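# Move shorts from hanger into basket, rehang hanger

## Task

Get the shorts off their hanger and set them down into the basket by lowering them, not releasing them from above the rim: if the garment, or a third or more of it, falls in from over the rim, the task can fail even while a gripper still holds part of it. The whole garment must finish inside the basket, and any cloth draped over the rim counts against the result. Put the hanger back on the rail. At the end, every other hanger must still hang on the rail and the rack must be standing.

## Robot and tools

ROBOT. Two arms, left_arm and right_arm, each ending in a five-finger hand. right_arm has a right hand; left_arm has a mirrored left hand. Calibrated bases in the scene frame: left_arm at (-0.047, +0.248, 0) m, quat_wxyz (+1.000, 0, 0, +0.006); right_arm at (-0.005, -0.344, 0) m, quat_wxyz (+1.000, 0, 0, +0.009). A two-camera stand is fixed behind the arms. Loose objects may occasionally get a small nudge.

FRAMES. Scene frame: origin at table-top height midway between the nominal bases, +z up, +x out over the table, left_arm toward +y (arm names do not match image sides). Fixed cameras and the table use the scene frame. Reported hand poses, velocities, targets and wrist-camera poses use each arm's own base frame. Motion offsets are along the axes of that arm's current Hand target. The hand point sits 0.05 m in front of the palm and 0.15 m from the wrist mount along the fingers: +z runs along straight fingers, +y out of the palm, +x across the palm away from the thumb on the right hand, toward the thumb on the left hand. Straight fingertips extend 0.06-0.07 m past the point along +z and lie 0.06 m toward -y. A wrist bracket on the little-finger side reaches 0.10 m across the palm and can collide.

THE 28-NUMBER ROW. Every row holds both arms, all values in [-1, 1]: left dx, dy, dz, rx, ry, rz, then left little, ring, middle, index, thumb_bend, thumb_turn, force_limit, speed; then the same fourteen for the right arm. dx..rz are an offset, not a pose: they count from that arm's Hand target as it stood when the action (or move) began, in that target's axes. 1.0 equals 0.6 m or 180 degrees; rx, ry, rz form a single rotation vector. Every row in an action is measured from that same start, not from the row before; repeating an offset in a new call moves further. Six zeros re-request the current Hand target. Finger numbers are absolute targets: +1 open/straight, -1 curled; thumb_bend +1 straight, -1 fully bent; thumb_turn +1 beside the palm, -1 across in front of it. force_limit maps -1 to about 0 N and +1 to 10 N (15 N for the two thumb motors). speed rises from near zero at -1 to full at +0.48 and stays full above; use -0.94 or below for a gentle closing. There is no 'unchanged' value: to keep a hand as is, resend the eight numbers of its last executed row (before any row has run, use hand_measured plus hand_force_limit and hand_speed).

TOOLS.
- execute_actions(actions, cameras): actions is a list of actions; each action is up to 15 rows at 1/30 s each, the last row held if fewer. An empty list returns all camera images.
- move(target, speed, blend, blocking, cameras): target is one row or up to 15 rows; all offsets in a list count from the same starting Hand targets. speed in m/s, 0.002 to 4.3, default 0.25, rotation up to twice that in rad/s; one value or one per target. blend in metres rounds corners (0 = stop at each). Paths are straight, end together, last at least 0.5 s and are cut off at 10 s. They do not avoid obstacles or the other arm. Hand numbers of later targets apply on arrival once everything rests. blocking=false returns after about 0.5 s while motion continues.
- wait(seconds 0-10), stop() to brake a running move, zoom_image(camera, region [x0,y0,x1,y1], at most 504x504 px, on the newest image), show_instructions() for the reference pages, finished_scene() to end irreversibly.
Cameras: cam_head_left, cam_head_right, cam_high, cam_low, cam_left_wrist, cam_right_wrist, all 896x504.

RESULTS. Per arm: end_effector_position (m) and end_effector_quat_wxyz in its base frame, Hand target (the pose the next offsets start from, after clipping), joint positions, velocities (omitted if only noise), torques (include own weight; numbers 3 and 4 wrap at ±28 N m), motor temperatures. Per hand, in motor order: hand_measured (position on the command scale), hand_stopped_by (moving, target, force, stalled, fault), hand_load_n (fingertip force, positive pushing open; near 0 means a lost grip), hand_force_limit, hand_speed. A move adds a 'move:' line with its ending (done, off_target, moving, held, fault) and any limits (paced = pose clipped, held = steps withheld). done means at rest within 10 mm and 2 degrees; neither done nor off_target reveals contact.

BEHAVIOUR. The hand follows loosely and often rests 1-3 cm (up to 5 cm) short, usually low, and the elbow may sag under load; send the remaining gap as an offset. Commanded orientation is clipped to 40 degrees from the measured one each step. Avoid routing near an arm's own base (shoulder posture may flip) and near-straight arms (overshoot). Faster moves strike harder, and aiming past a contact presses harder; to release a push, command back past the hand point. A closed hand grips objects 0.035-0.065 m thick with the thumb turned across (handles down to about 0.025 m). To tighten, raise force_limit and send a target more closed than hand_measured; to loosen, send one more open.

AVOID. Dropping or flinging the shorts, letting anything fall off the table, hard hits on the rack or other fixed items, arm-to-arm contact or one hand gripping the other, excessive finger loads, and long stretched holds: motors above 85 °C show MOTOR HOT and at 100 °C the arm goes limp for 30-60 s. Joint ranges (rad): waist ±2.880, shoulder 0 to 3.142, elbow 0 to 3.019 (straight 2.964), wrist pitch -1.693 to 1.571, wrist yaw ±1.571, wrist roll ±2.094.

Each tool is called as name([rows], argument=value, ...), one row to a line, values as JSON.

Reference images:

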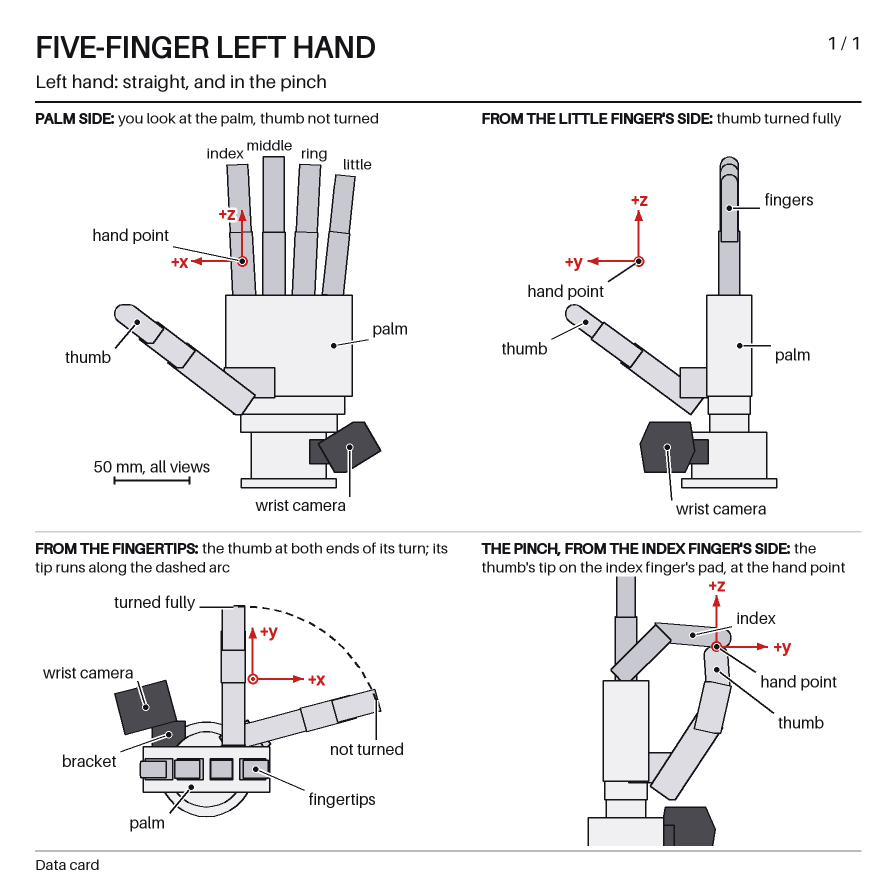

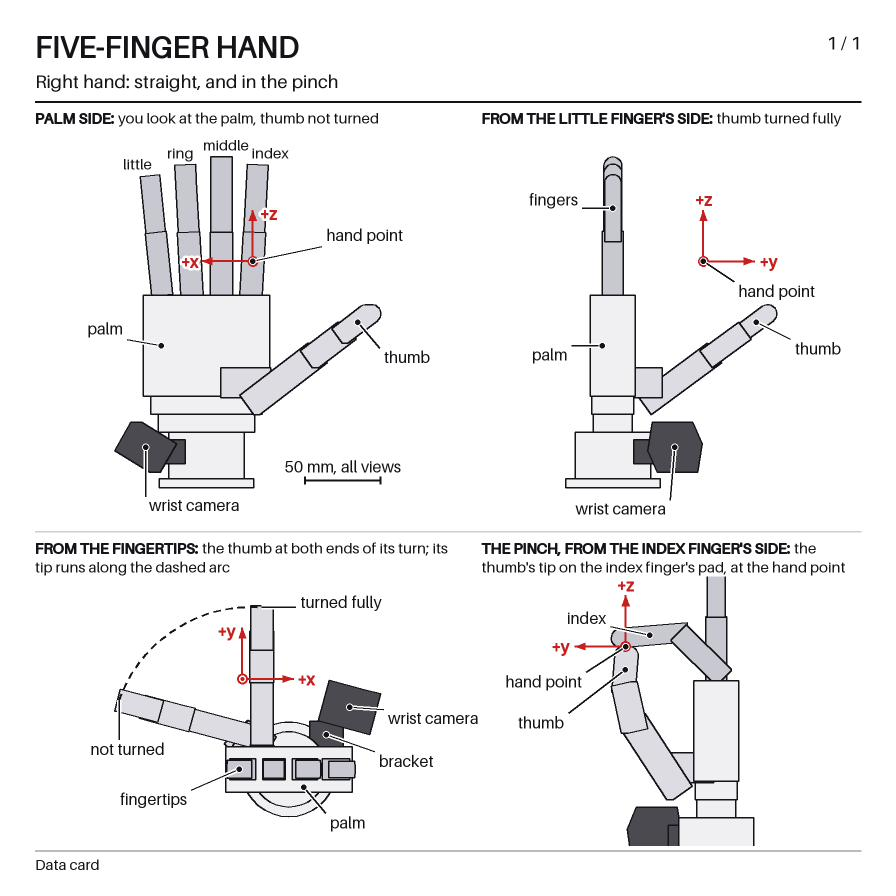

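## Session

execute_actions(actions=[])

Scene clock: 0.00 s.
left_arm: end_effector_position=(+0.4822, -0.0382, +0.3644) hand_measured=(+1.000, +1.000, +1.000, +1.000, +1.000, +1.000) hand_load_n=(+0.5, +0.0, +0.0, +0.0, +0.0, +0.0) hand_stopped_by=(target, target, target, target, target, target) hand_force_limit=0.00 hand_speed=-0.80 end_effector_quat_wxyz=(-0.314, +0.787, -0.175, +0.501) | right_arm: end_effector_position=(+0.3733, +0.1684, +0.2161) hand_measured=(+1.000, +1.000, +1.000, +1.000, +1.000, +1.000) hand_load_n=(+0.0, +0.0, +0.0, +0.0, +0.0, +0.0) hand_stopped_by=(target, target, target, target, target, target) hand_force_limit=0.00 hand_speed=-0.80 end_effector_quat_wxyz=(+0.098, -0.328, +0.939, -0.033)
Joint positions: left_arm=[-0.126 0.908 0.897 -0.328 -0.444 -0.942] | right_arm=[0.286 1.247 1.169 -1.294 0.055 1.179]
Joint velocities: within noise
Joint torques (N m): no reading
Motor temperatures (°C): left_arm=[28 32 28 26 29 25] | right_arm=[29 29 29 28 26 28]
Heat: left arm: hottest shoulder 32 °C; right arm: hottest waist 29 °C.
Hand target: left_arm +0.4854, -0.0386, +0.3853; -0.316, +0.779, -0.168, +0.515 | right_arm +0.3797, +0.1703, +0.2247; +0.108, -0.328, +0.938, -0.033

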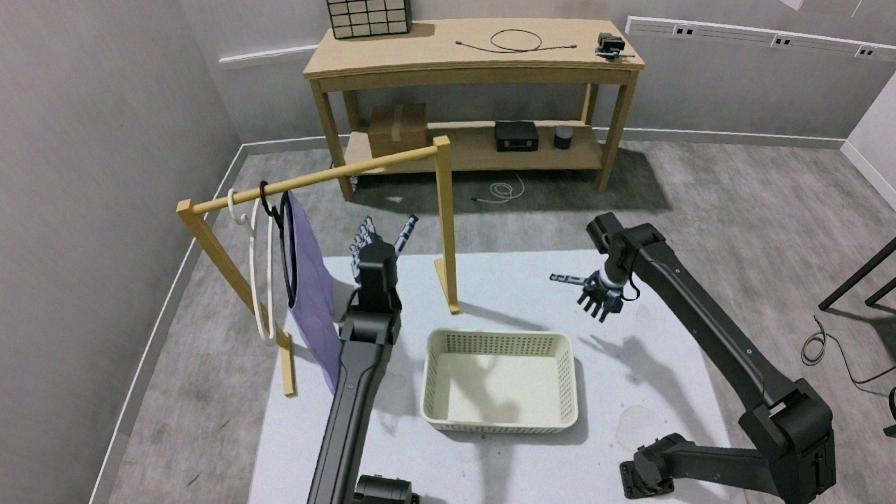

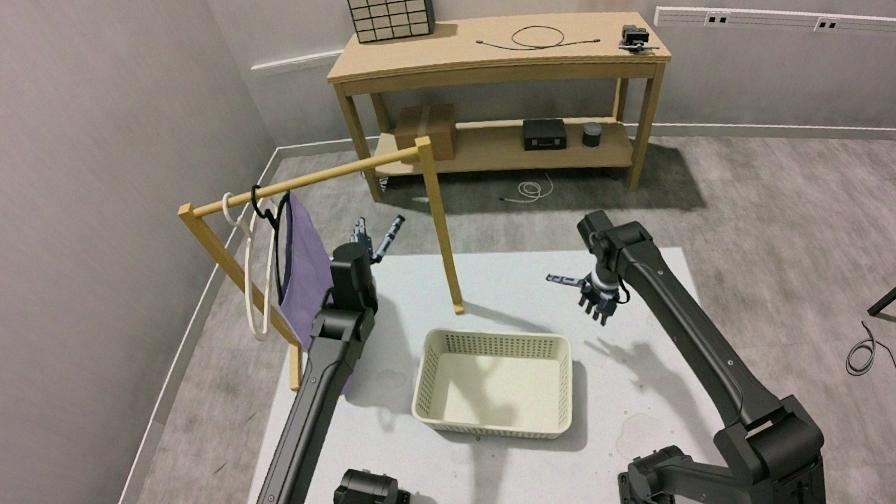

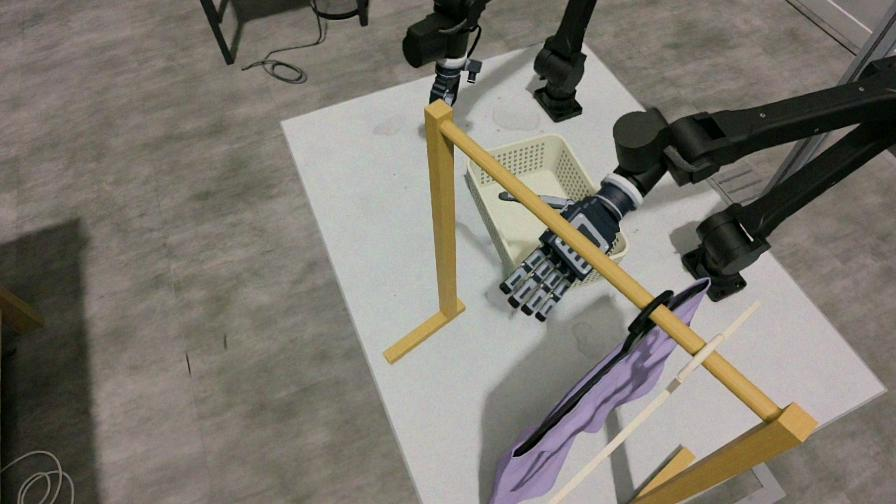

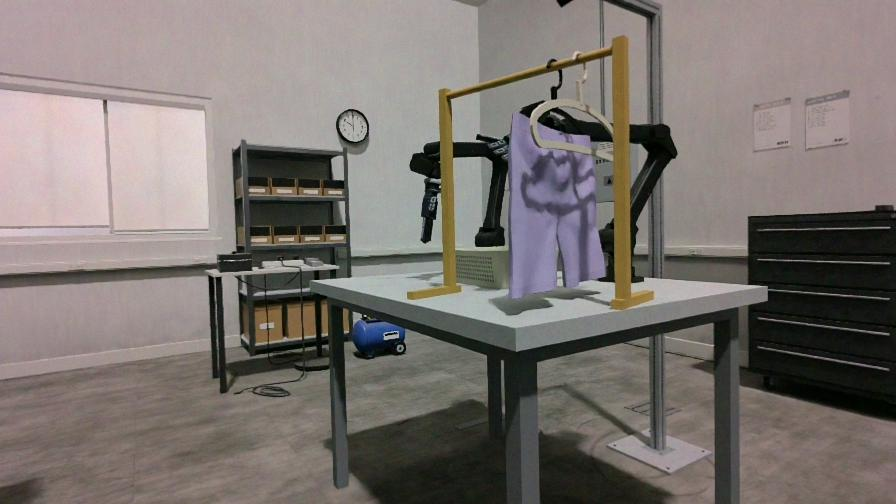

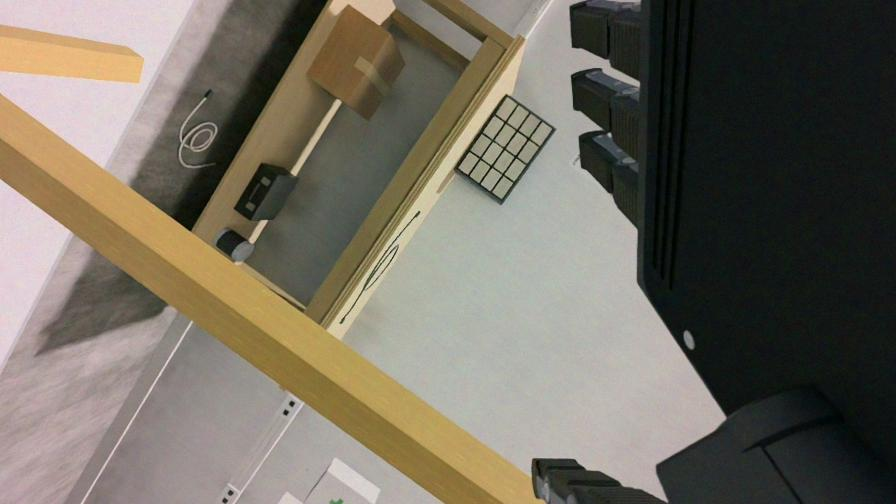

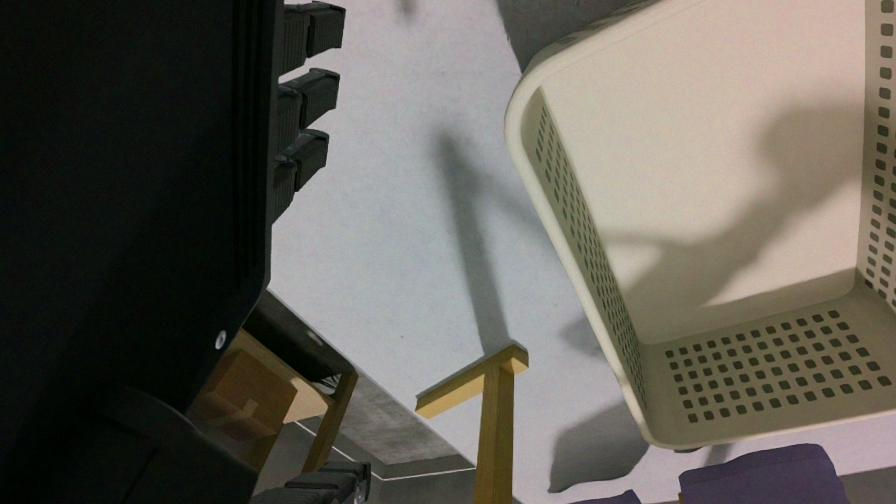

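zoom_image(camera="cam_head_left", region=[160, 130, 480, 410])

zoom_image(camera="cam_high", region=[420, 90, 840, 504])

zoom_image(camera="cam_low", region=[400, 20, 700, 320])

zoom_image(camera="cam_head_right", region=[160, 130, 480, 410])

Scaled by 1.575.

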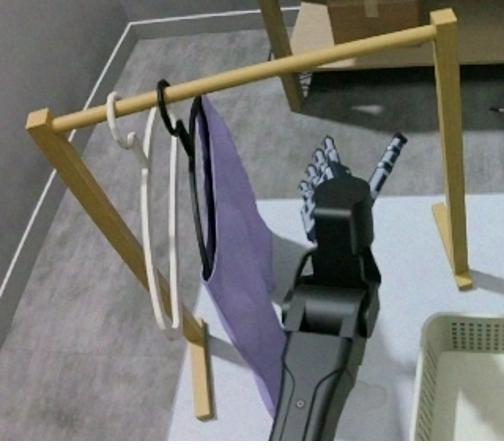

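Scaled by 1.200.

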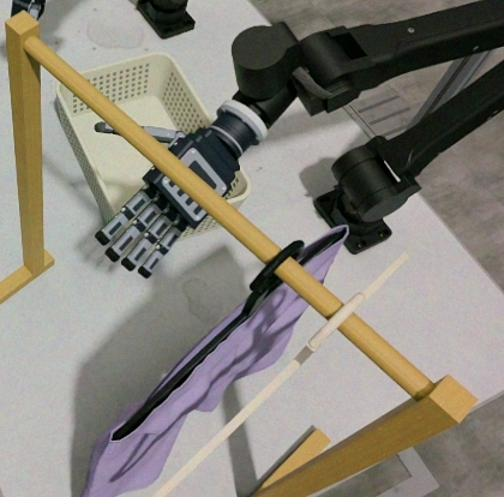

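Scaled by 1.680.

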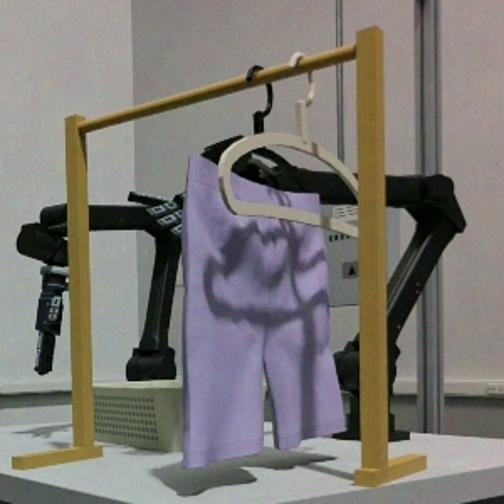

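Scaled by 1.575.

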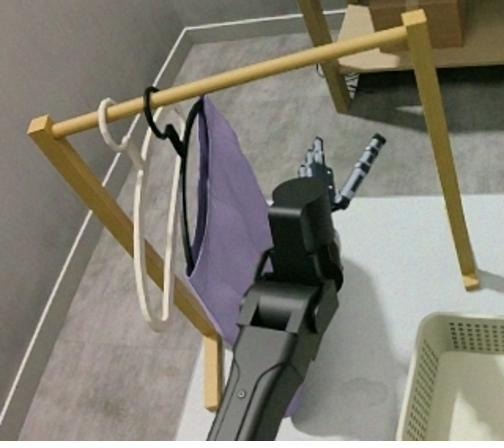

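execute_actions(actions=[])

zoom_image(camera="cam_low", region=[500, 40, 640, 180])

zoom_image(camera="cam_high", region=[580, 260, 780, 400])

zoom_image(camera="cam_high", region=[480, 364, 680, 504])

zoom_image(camera="cam_head_right", region=[210, 160, 370, 400])

Scene clock: 8.17 s.
left_arm: end_effector_position=(+0.4822, -0.0382, +0.3644) hand_measured=(+1.000, +1.000, +1.000, +1.000, +1.000, +1.000) hand_load_n=(+0.0, -0.5, +0.0, +0.0, +0.0, +0.0) hand_stopped_by=(target, target, target, target, target, target) hand_force_limit=0.00 hand_speed=-0.80 end_effector_quat_wxyz=(-0.314, +0.787, -0.175, +0.501) | right_arm: end_effector_position=(+0.3733, +0.1684, +0.2161) hand_measured=(+1.000, +1.000, +1.000, +1.000, +1.000, +1.000) hand_load_n=(+0.0, +0.0, +0.5, +0.0, +0.0, +0.0) hand_stopped_by=(target, target, target, target, target, target) hand_force_limit=0.00 hand_speed=-0.80 end_effector_quat_wxyz=(+0.098, -0.328, +0.939, -0.033)
Joint positions: left_arm=[-0.126 0.908 0.897 -0.328 -0.444 -0.942] | right_arm=[0.286 1.247 1.169 -1.294 0.055 1.179]
Joint velocities: within noise
Joint torques (N m): left_arm=[-0.21 -5.25 12.03 2.15 -0.22 0] | right_arm=[0.56 -7.24 11.75 0.87 -0.02 0.04]
Motor temperatures (°C): left_arm=[28 32 30 26 29 25] | right_arm=[29 29 31 28 26 27]
Heat: left arm: hottest shoulder 32 °C; right arm: hottest elbow 31 °C.
Hand target: left_arm +0.4854, -0.0386, +0.3853; -0.316, +0.779, -0.168, +0.515 | right_arm +0.3797, +0.1703, +0.2247; +0.108, -0.328, +0.938, -0.033

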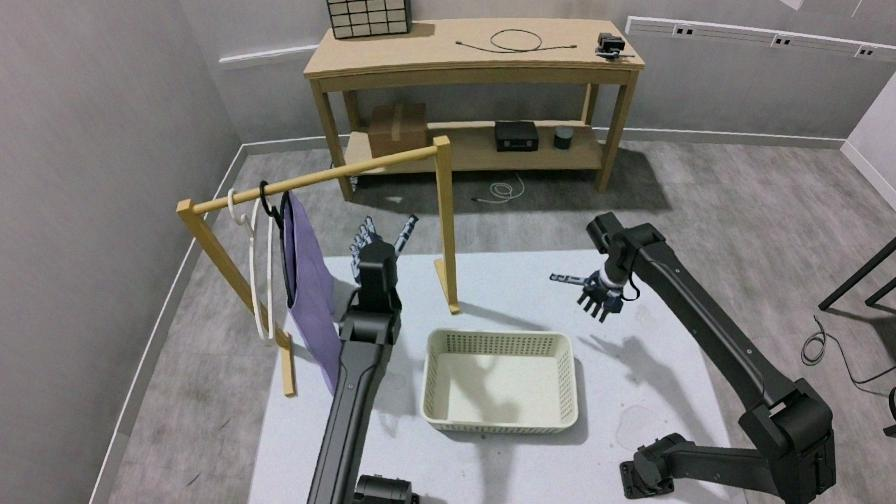

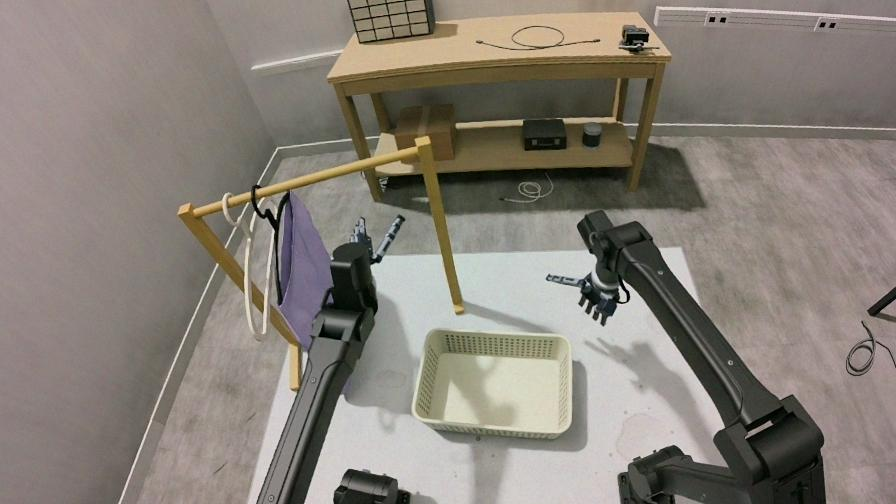

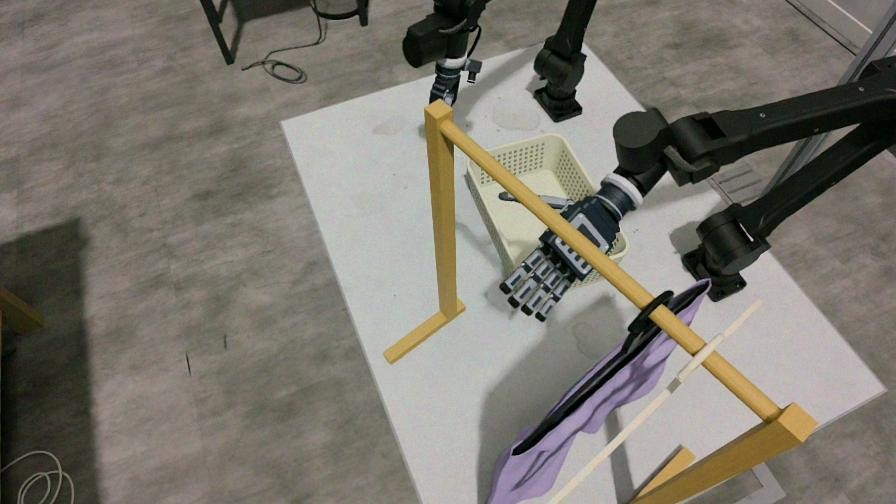

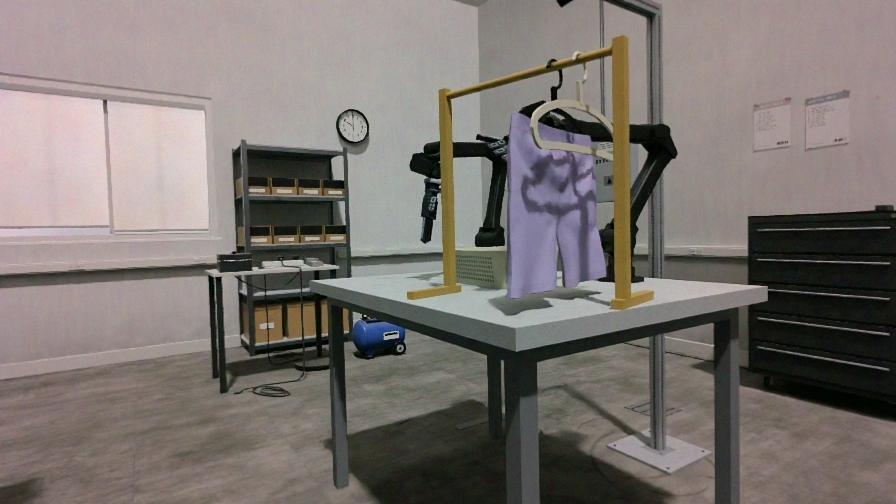

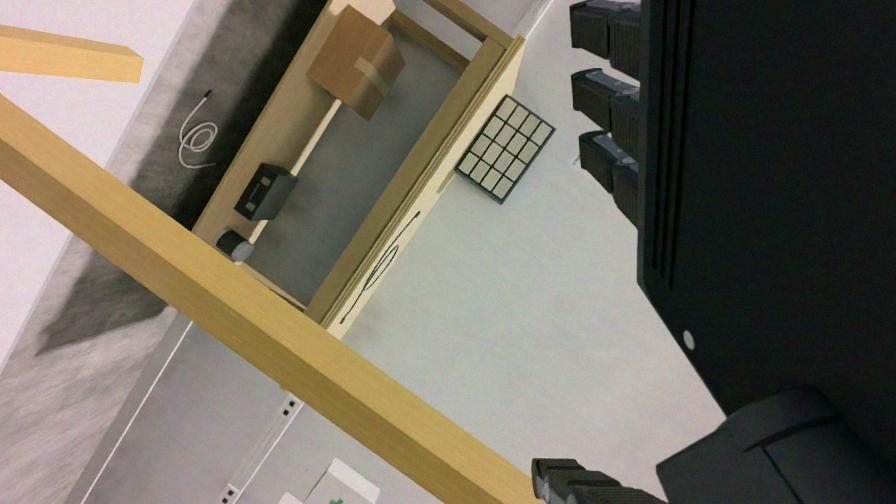

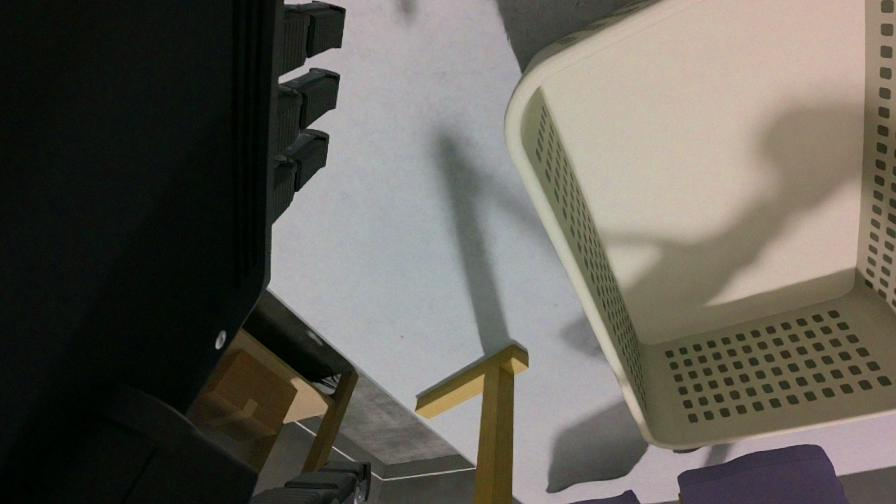

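Scaled by 3.600.

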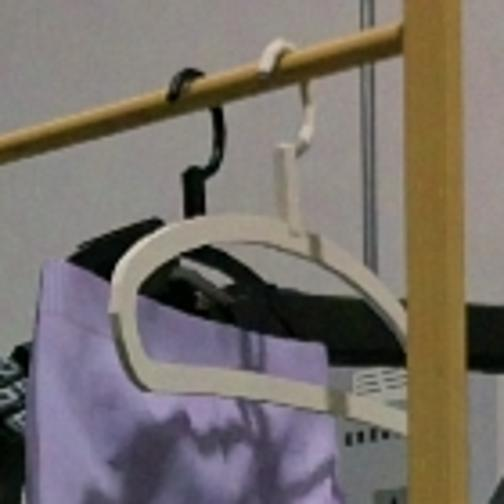

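Scaled by 2.520.

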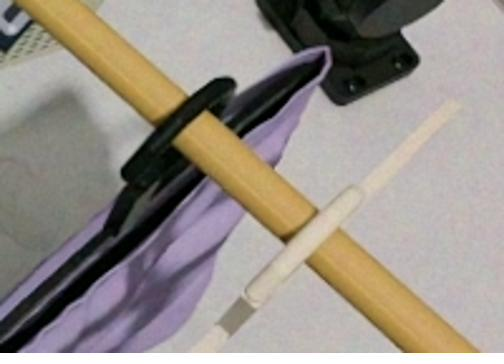

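Scaled by 2.520.

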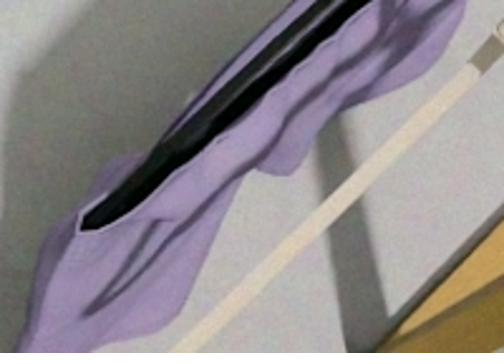

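Scaled by 2.100.

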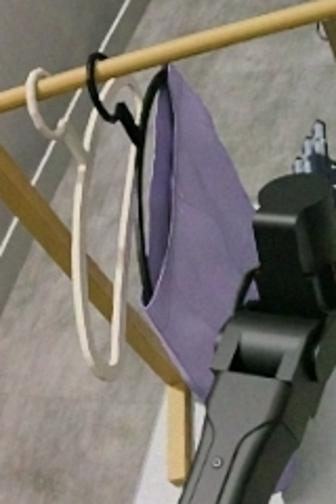

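move([
  [0.0243,-0.0588,-0.3172,0,0,0,1,1,1,1,1,1,0,-0.8,0,0,0,0,0,0,1,1,1,1,1,1,0,-0.8],
  [0.169,-0.2615,-0.369,-0.0178,-0.0216,-0.118,1,1,1,1,1,1,0,-0.8,0,0,0,0,0,0,1,1,1,1,1,1,0,-0.8],
  [0.004,-0.472,-0.275,-0.0355,-0.0432,-0.236,1,1,1,1,1,1,0,-0.8,0,0,0,0,0,0,1,1,1,1,1,1,0,-0.8],
], blend=[0.03,0.03,0], speed=0.2, cameras=["all"])

Scene clock: 37.23 s.
left_arm: end_effector_position=(+0.3266, +0.1255, +0.5939) hand_measured=(+1.000, +1.000, +1.000, +1.000, +1.000, +1.000) hand_load_n=(+0.0, +0.0, +0.0, +0.0, +0.0, +0.0) hand_stopped_by=(target, target, target, target, target, target) hand_force_limit=0.00 hand_speed=-0.80 end_effector_quat_wxyz=(-0.060, +0.846, +0.129, +0.514) | right_arm: end_effector_position=(+0.3733, +0.1684, +0.2161) hand_measured=(+1.000, +1.000, +1.000, +1.000, +1.000, +1.000) hand_load_n=(+0.0, +0.0, +0.5, +0.0, -0.5, +0.0) hand_stopped_by=(target, target, target, target, target, target) hand_force_limit=0.00 hand_speed=-0.80 end_effector_quat_wxyz=(+0.098, -0.328, +0.939, -0.033)
Joint positions: left_arm=[0.797 0.845 1.507 -1.207 0.463 -1.341] | right_arm=[0.286 1.247 1.169 -1.294 0.055 1.179]
Joint torques (N m): left_arm=[0.21 -3.19 11.55 1.7 0.37 0.06] | right_arm=[0.56 -7.3 11.7 0.87 -0.01 0.03]
Motor temperatures (°C): left_arm=[28 32 36 26 29 25] | right_arm=[29 29 36 28 26 27]
Heat: left arm: hottest elbow 36 °C; right arm: hottest elbow 36 °C.
Hand target: left_arm +0.3186, +0.1183, +0.6199; -0.075, +0.835, +0.118, +0.532 | right_arm +0.3797, +0.1703, +0.2247; +0.108, -0.328, +0.938, -0.033
Off the commanded pose: left_arm 0.028 m, 3 deg | right_arm 0.011 m, 1 deg.
move: off_target (left_arm, right_arm)

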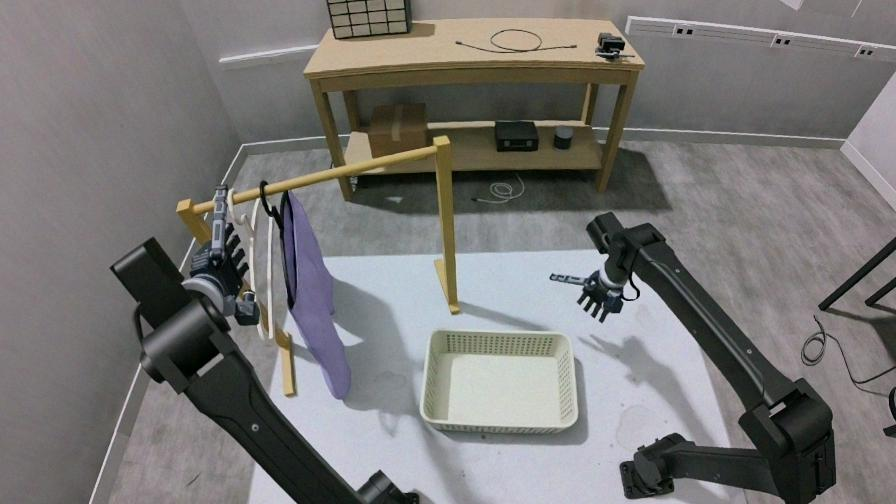

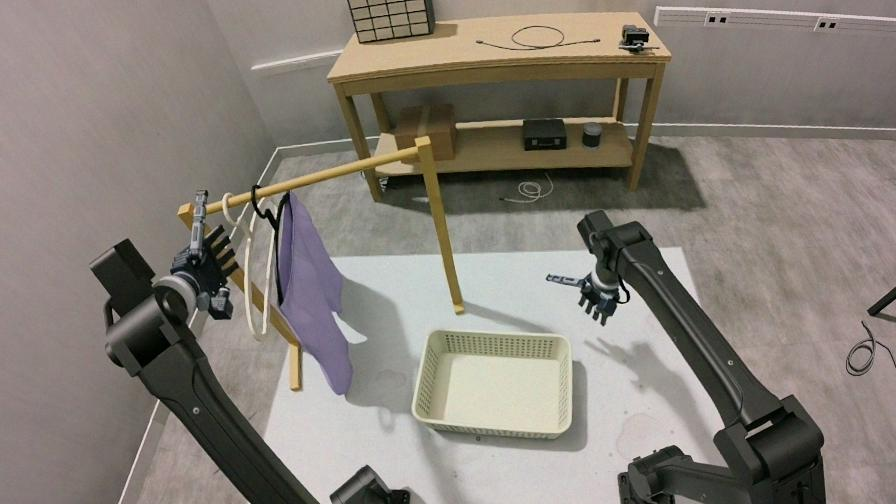

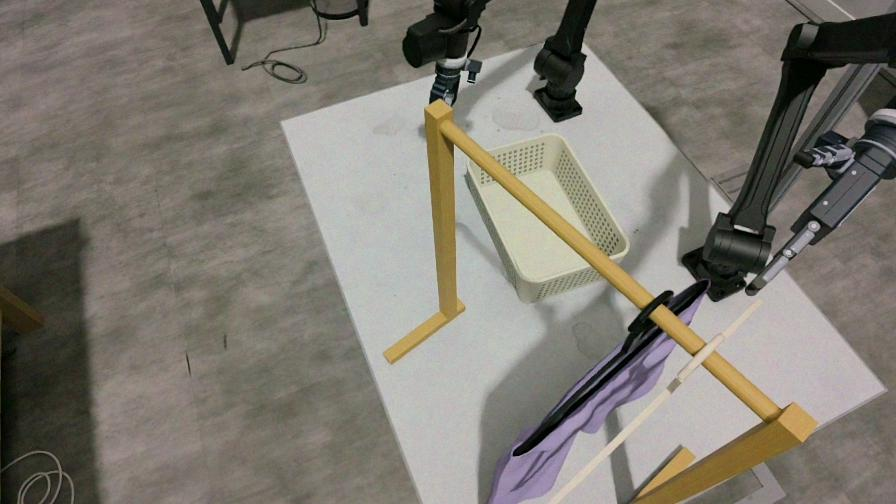

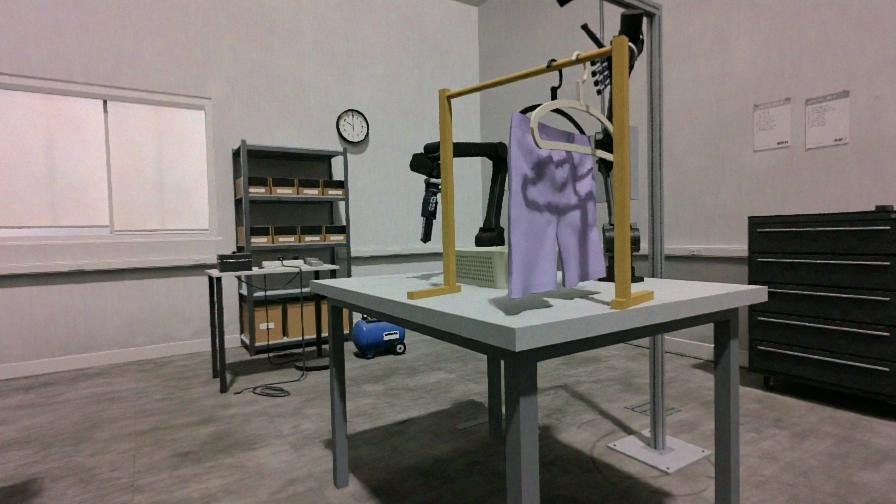

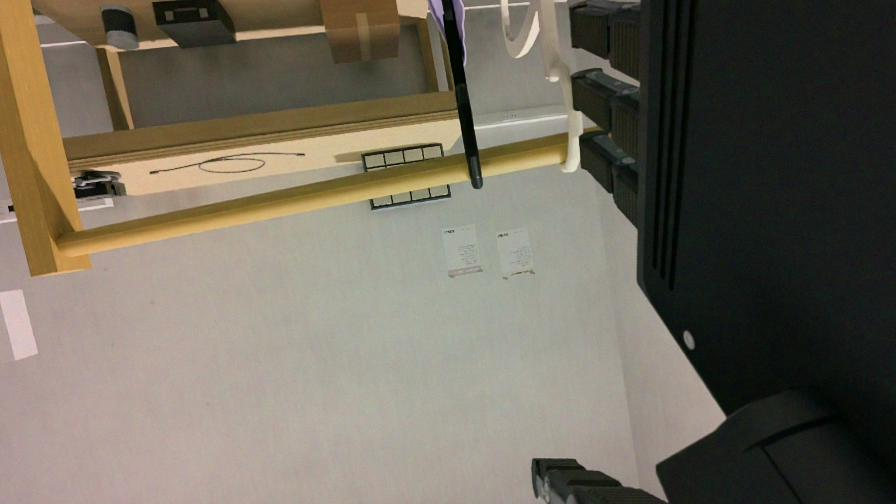

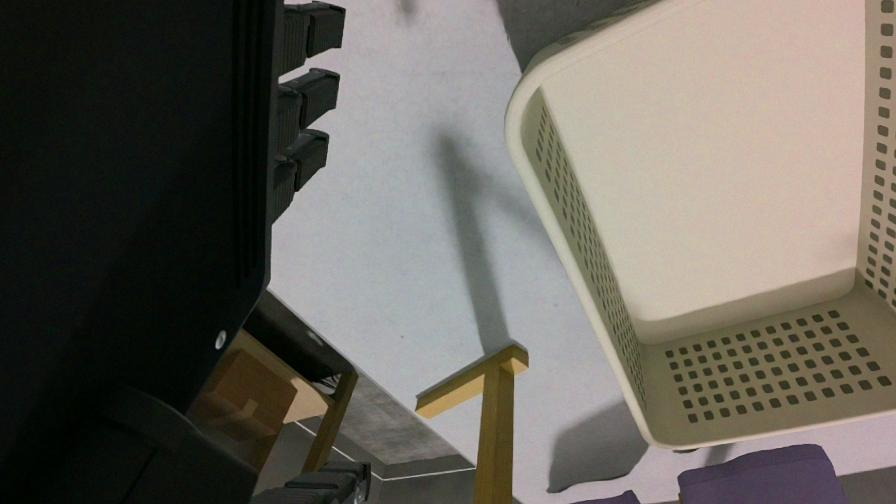

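zoom_image(camera="cam_head_left", region=[160, 160, 320, 350])

zoom_image(camera="cam_head_right", region=[160, 160, 320, 350])

zoom_image(camera="cam_low", region=[520, 0, 680, 160])

zoom_image(camera="cam_high", region=[600, 100, 896, 400])

Scaled by 2.653.

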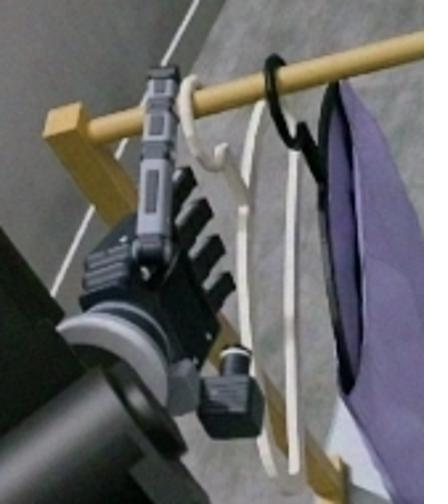

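Scaled by 2.653.

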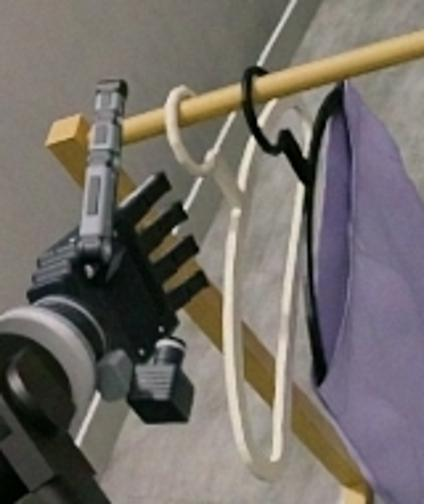

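Scaled by 3.150.

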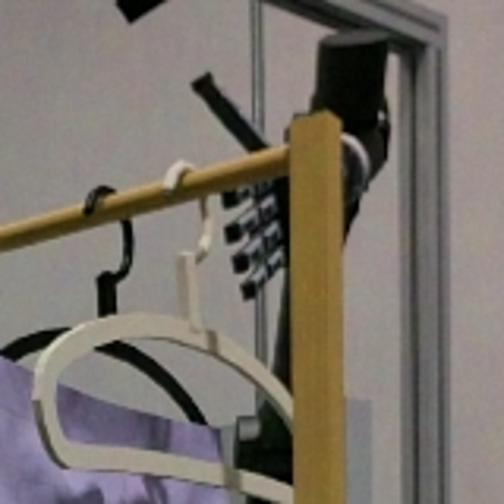

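Scaled by 1.680.

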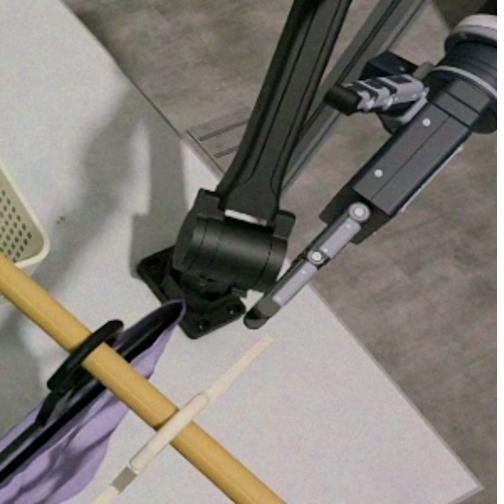

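move(target=[0,0.037,0,0,0,0,1,1,1,1,1,1,0,-0.8,0,0,0,0,0,0,1,1,1,1,1,1,0,-0.8], speed=0.15, cameras=["cam_head_left","cam_head_right","cam_high","cam_low","cam_left_wrist"])

zoom_image(camera="cam_head_left", region=[160, 160, 320, 350])

zoom_image(camera="cam_low", region=[520, 0, 680, 160])

Scene clock: 42.13 s.
left_arm: end_effector_position=(+0.3292, +0.1046, +0.5968) hand_measured=(+1.000, +1.000, +1.000, +1.000, +1.000, +1.000) hand_load_n=(+0.0, +0.0, +0.0, +0.0, +0.0, +0.0) hand_stopped_by=(target, target, target, target, target, target) hand_force_limit=0.00 hand_speed=-0.80 end_effector_quat_wxyz=(-0.066, +0.846, +0.126, +0.513) | right_arm: end_effector_position=(+0.3733, +0.1684, +0.2161) hand_measured=(+1.000, +1.000, +1.000, +1.000, +1.000, +1.000) hand_load_n=(+0.0, +0.0, +0.0, +0.0, +0.0, +0.0) hand_stopped_by=(target, target, target, target, target, target) hand_force_limit=0.00 hand_speed=-0.80 end_effector_quat_wxyz=(+0.098, -0.328, +0.939, -0.033)
Joint positions: left_arm=[0.697 0.821 1.507 -1.207 0.37 -1.384] | right_arm=[0.286 1.247 1.169 -1.294 0.055 1.179]
Joint torques (N m): left_arm=[-1.14 -2.67 10.63 2.22 -0.05 -0.05] | right_arm=[0.44 -7.3 11.7 0.84 -0.02 0.03]
Heat: left arm: hottest elbow 35 °C; right arm: hottest elbow 36 °C.
Hand target: left_arm +0.3248, +0.0969, +0.6199; -0.075, +0.835, +0.118, +0.532 | right_arm +0.3797, +0.1703, +0.2247; +0.108, -0.328, +0.938, -0.033
Off the commanded pose: left_arm 0.025 m, 3 deg | right_arm 0.011 m, 1 deg.
move: off_target (left_arm, right_arm)
Images, in order (width x height): cam_head_left 896x504, cam_head_right 896x504, cam_high 896x504, cam_low 896x504, cam_left_wrist 896x504.

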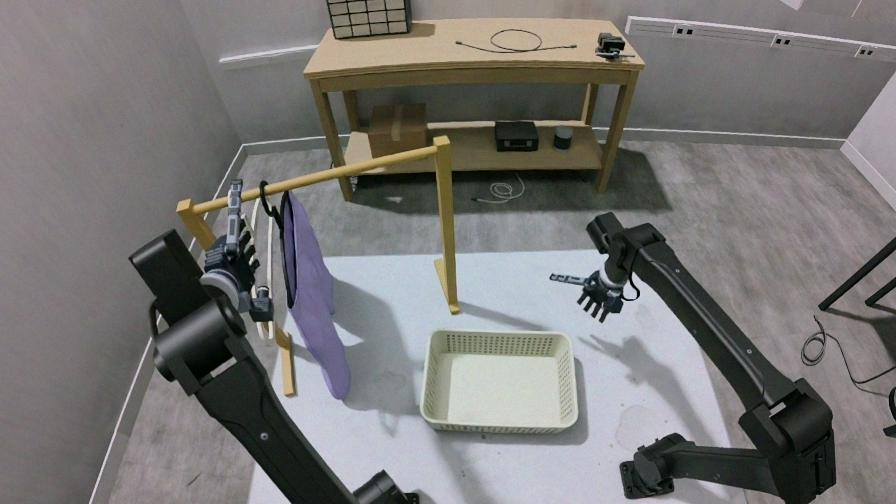

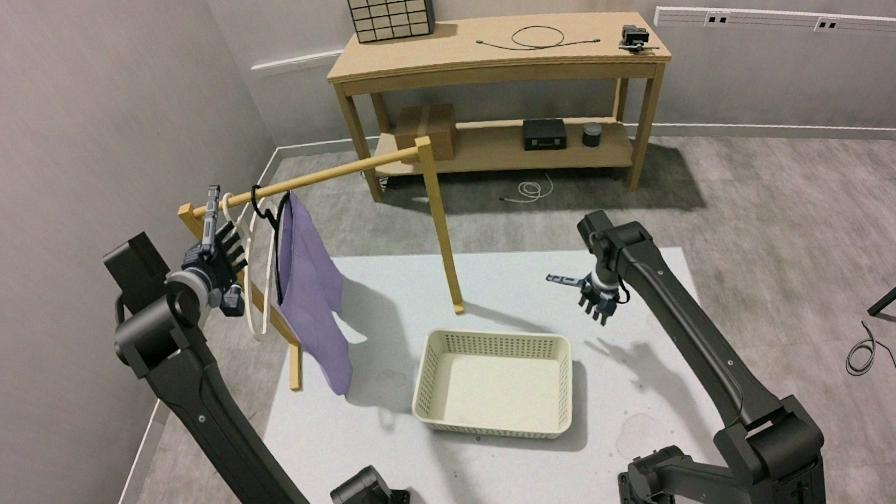

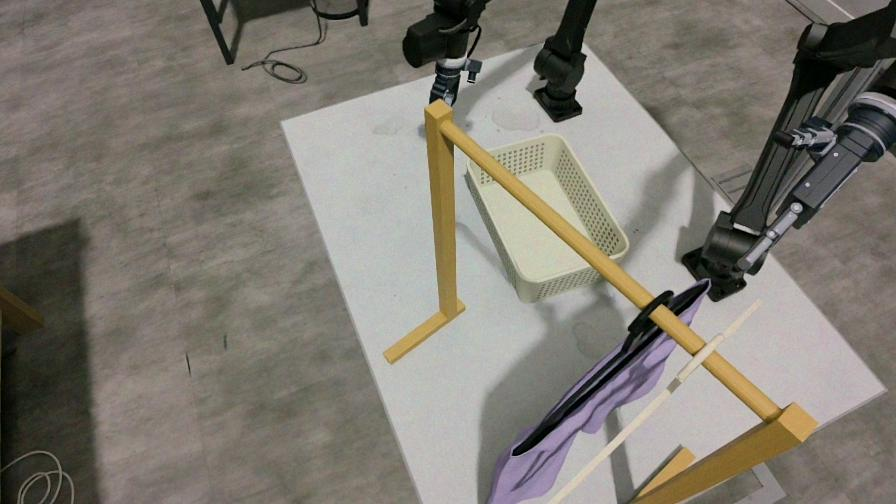

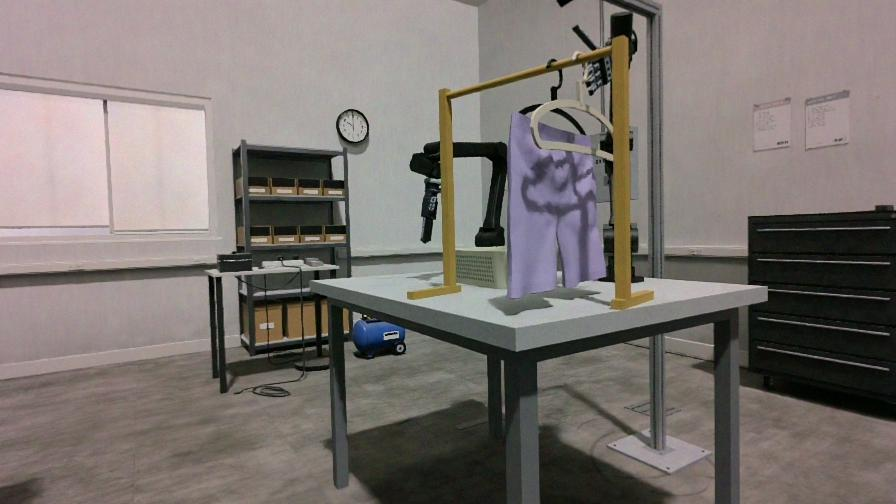

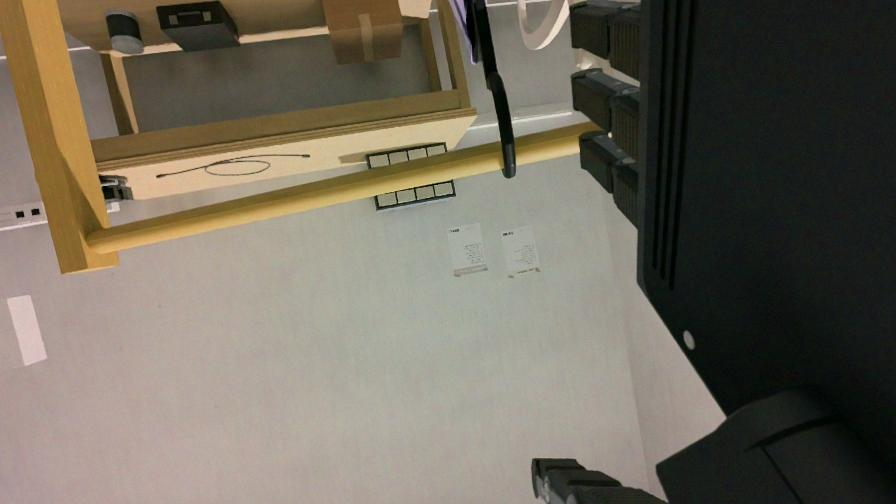

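Scaled by 2.653.

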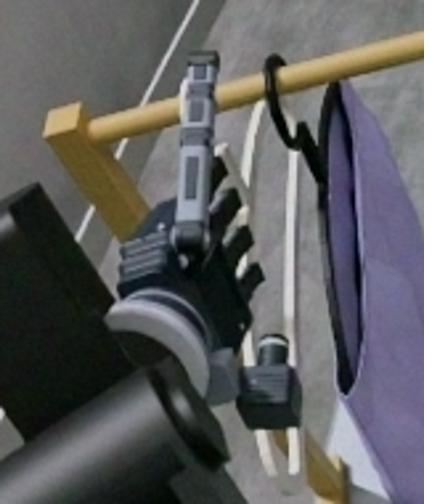

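Scaled by 3.150.

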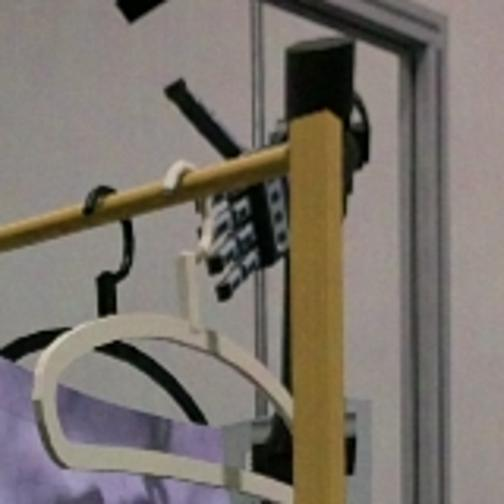

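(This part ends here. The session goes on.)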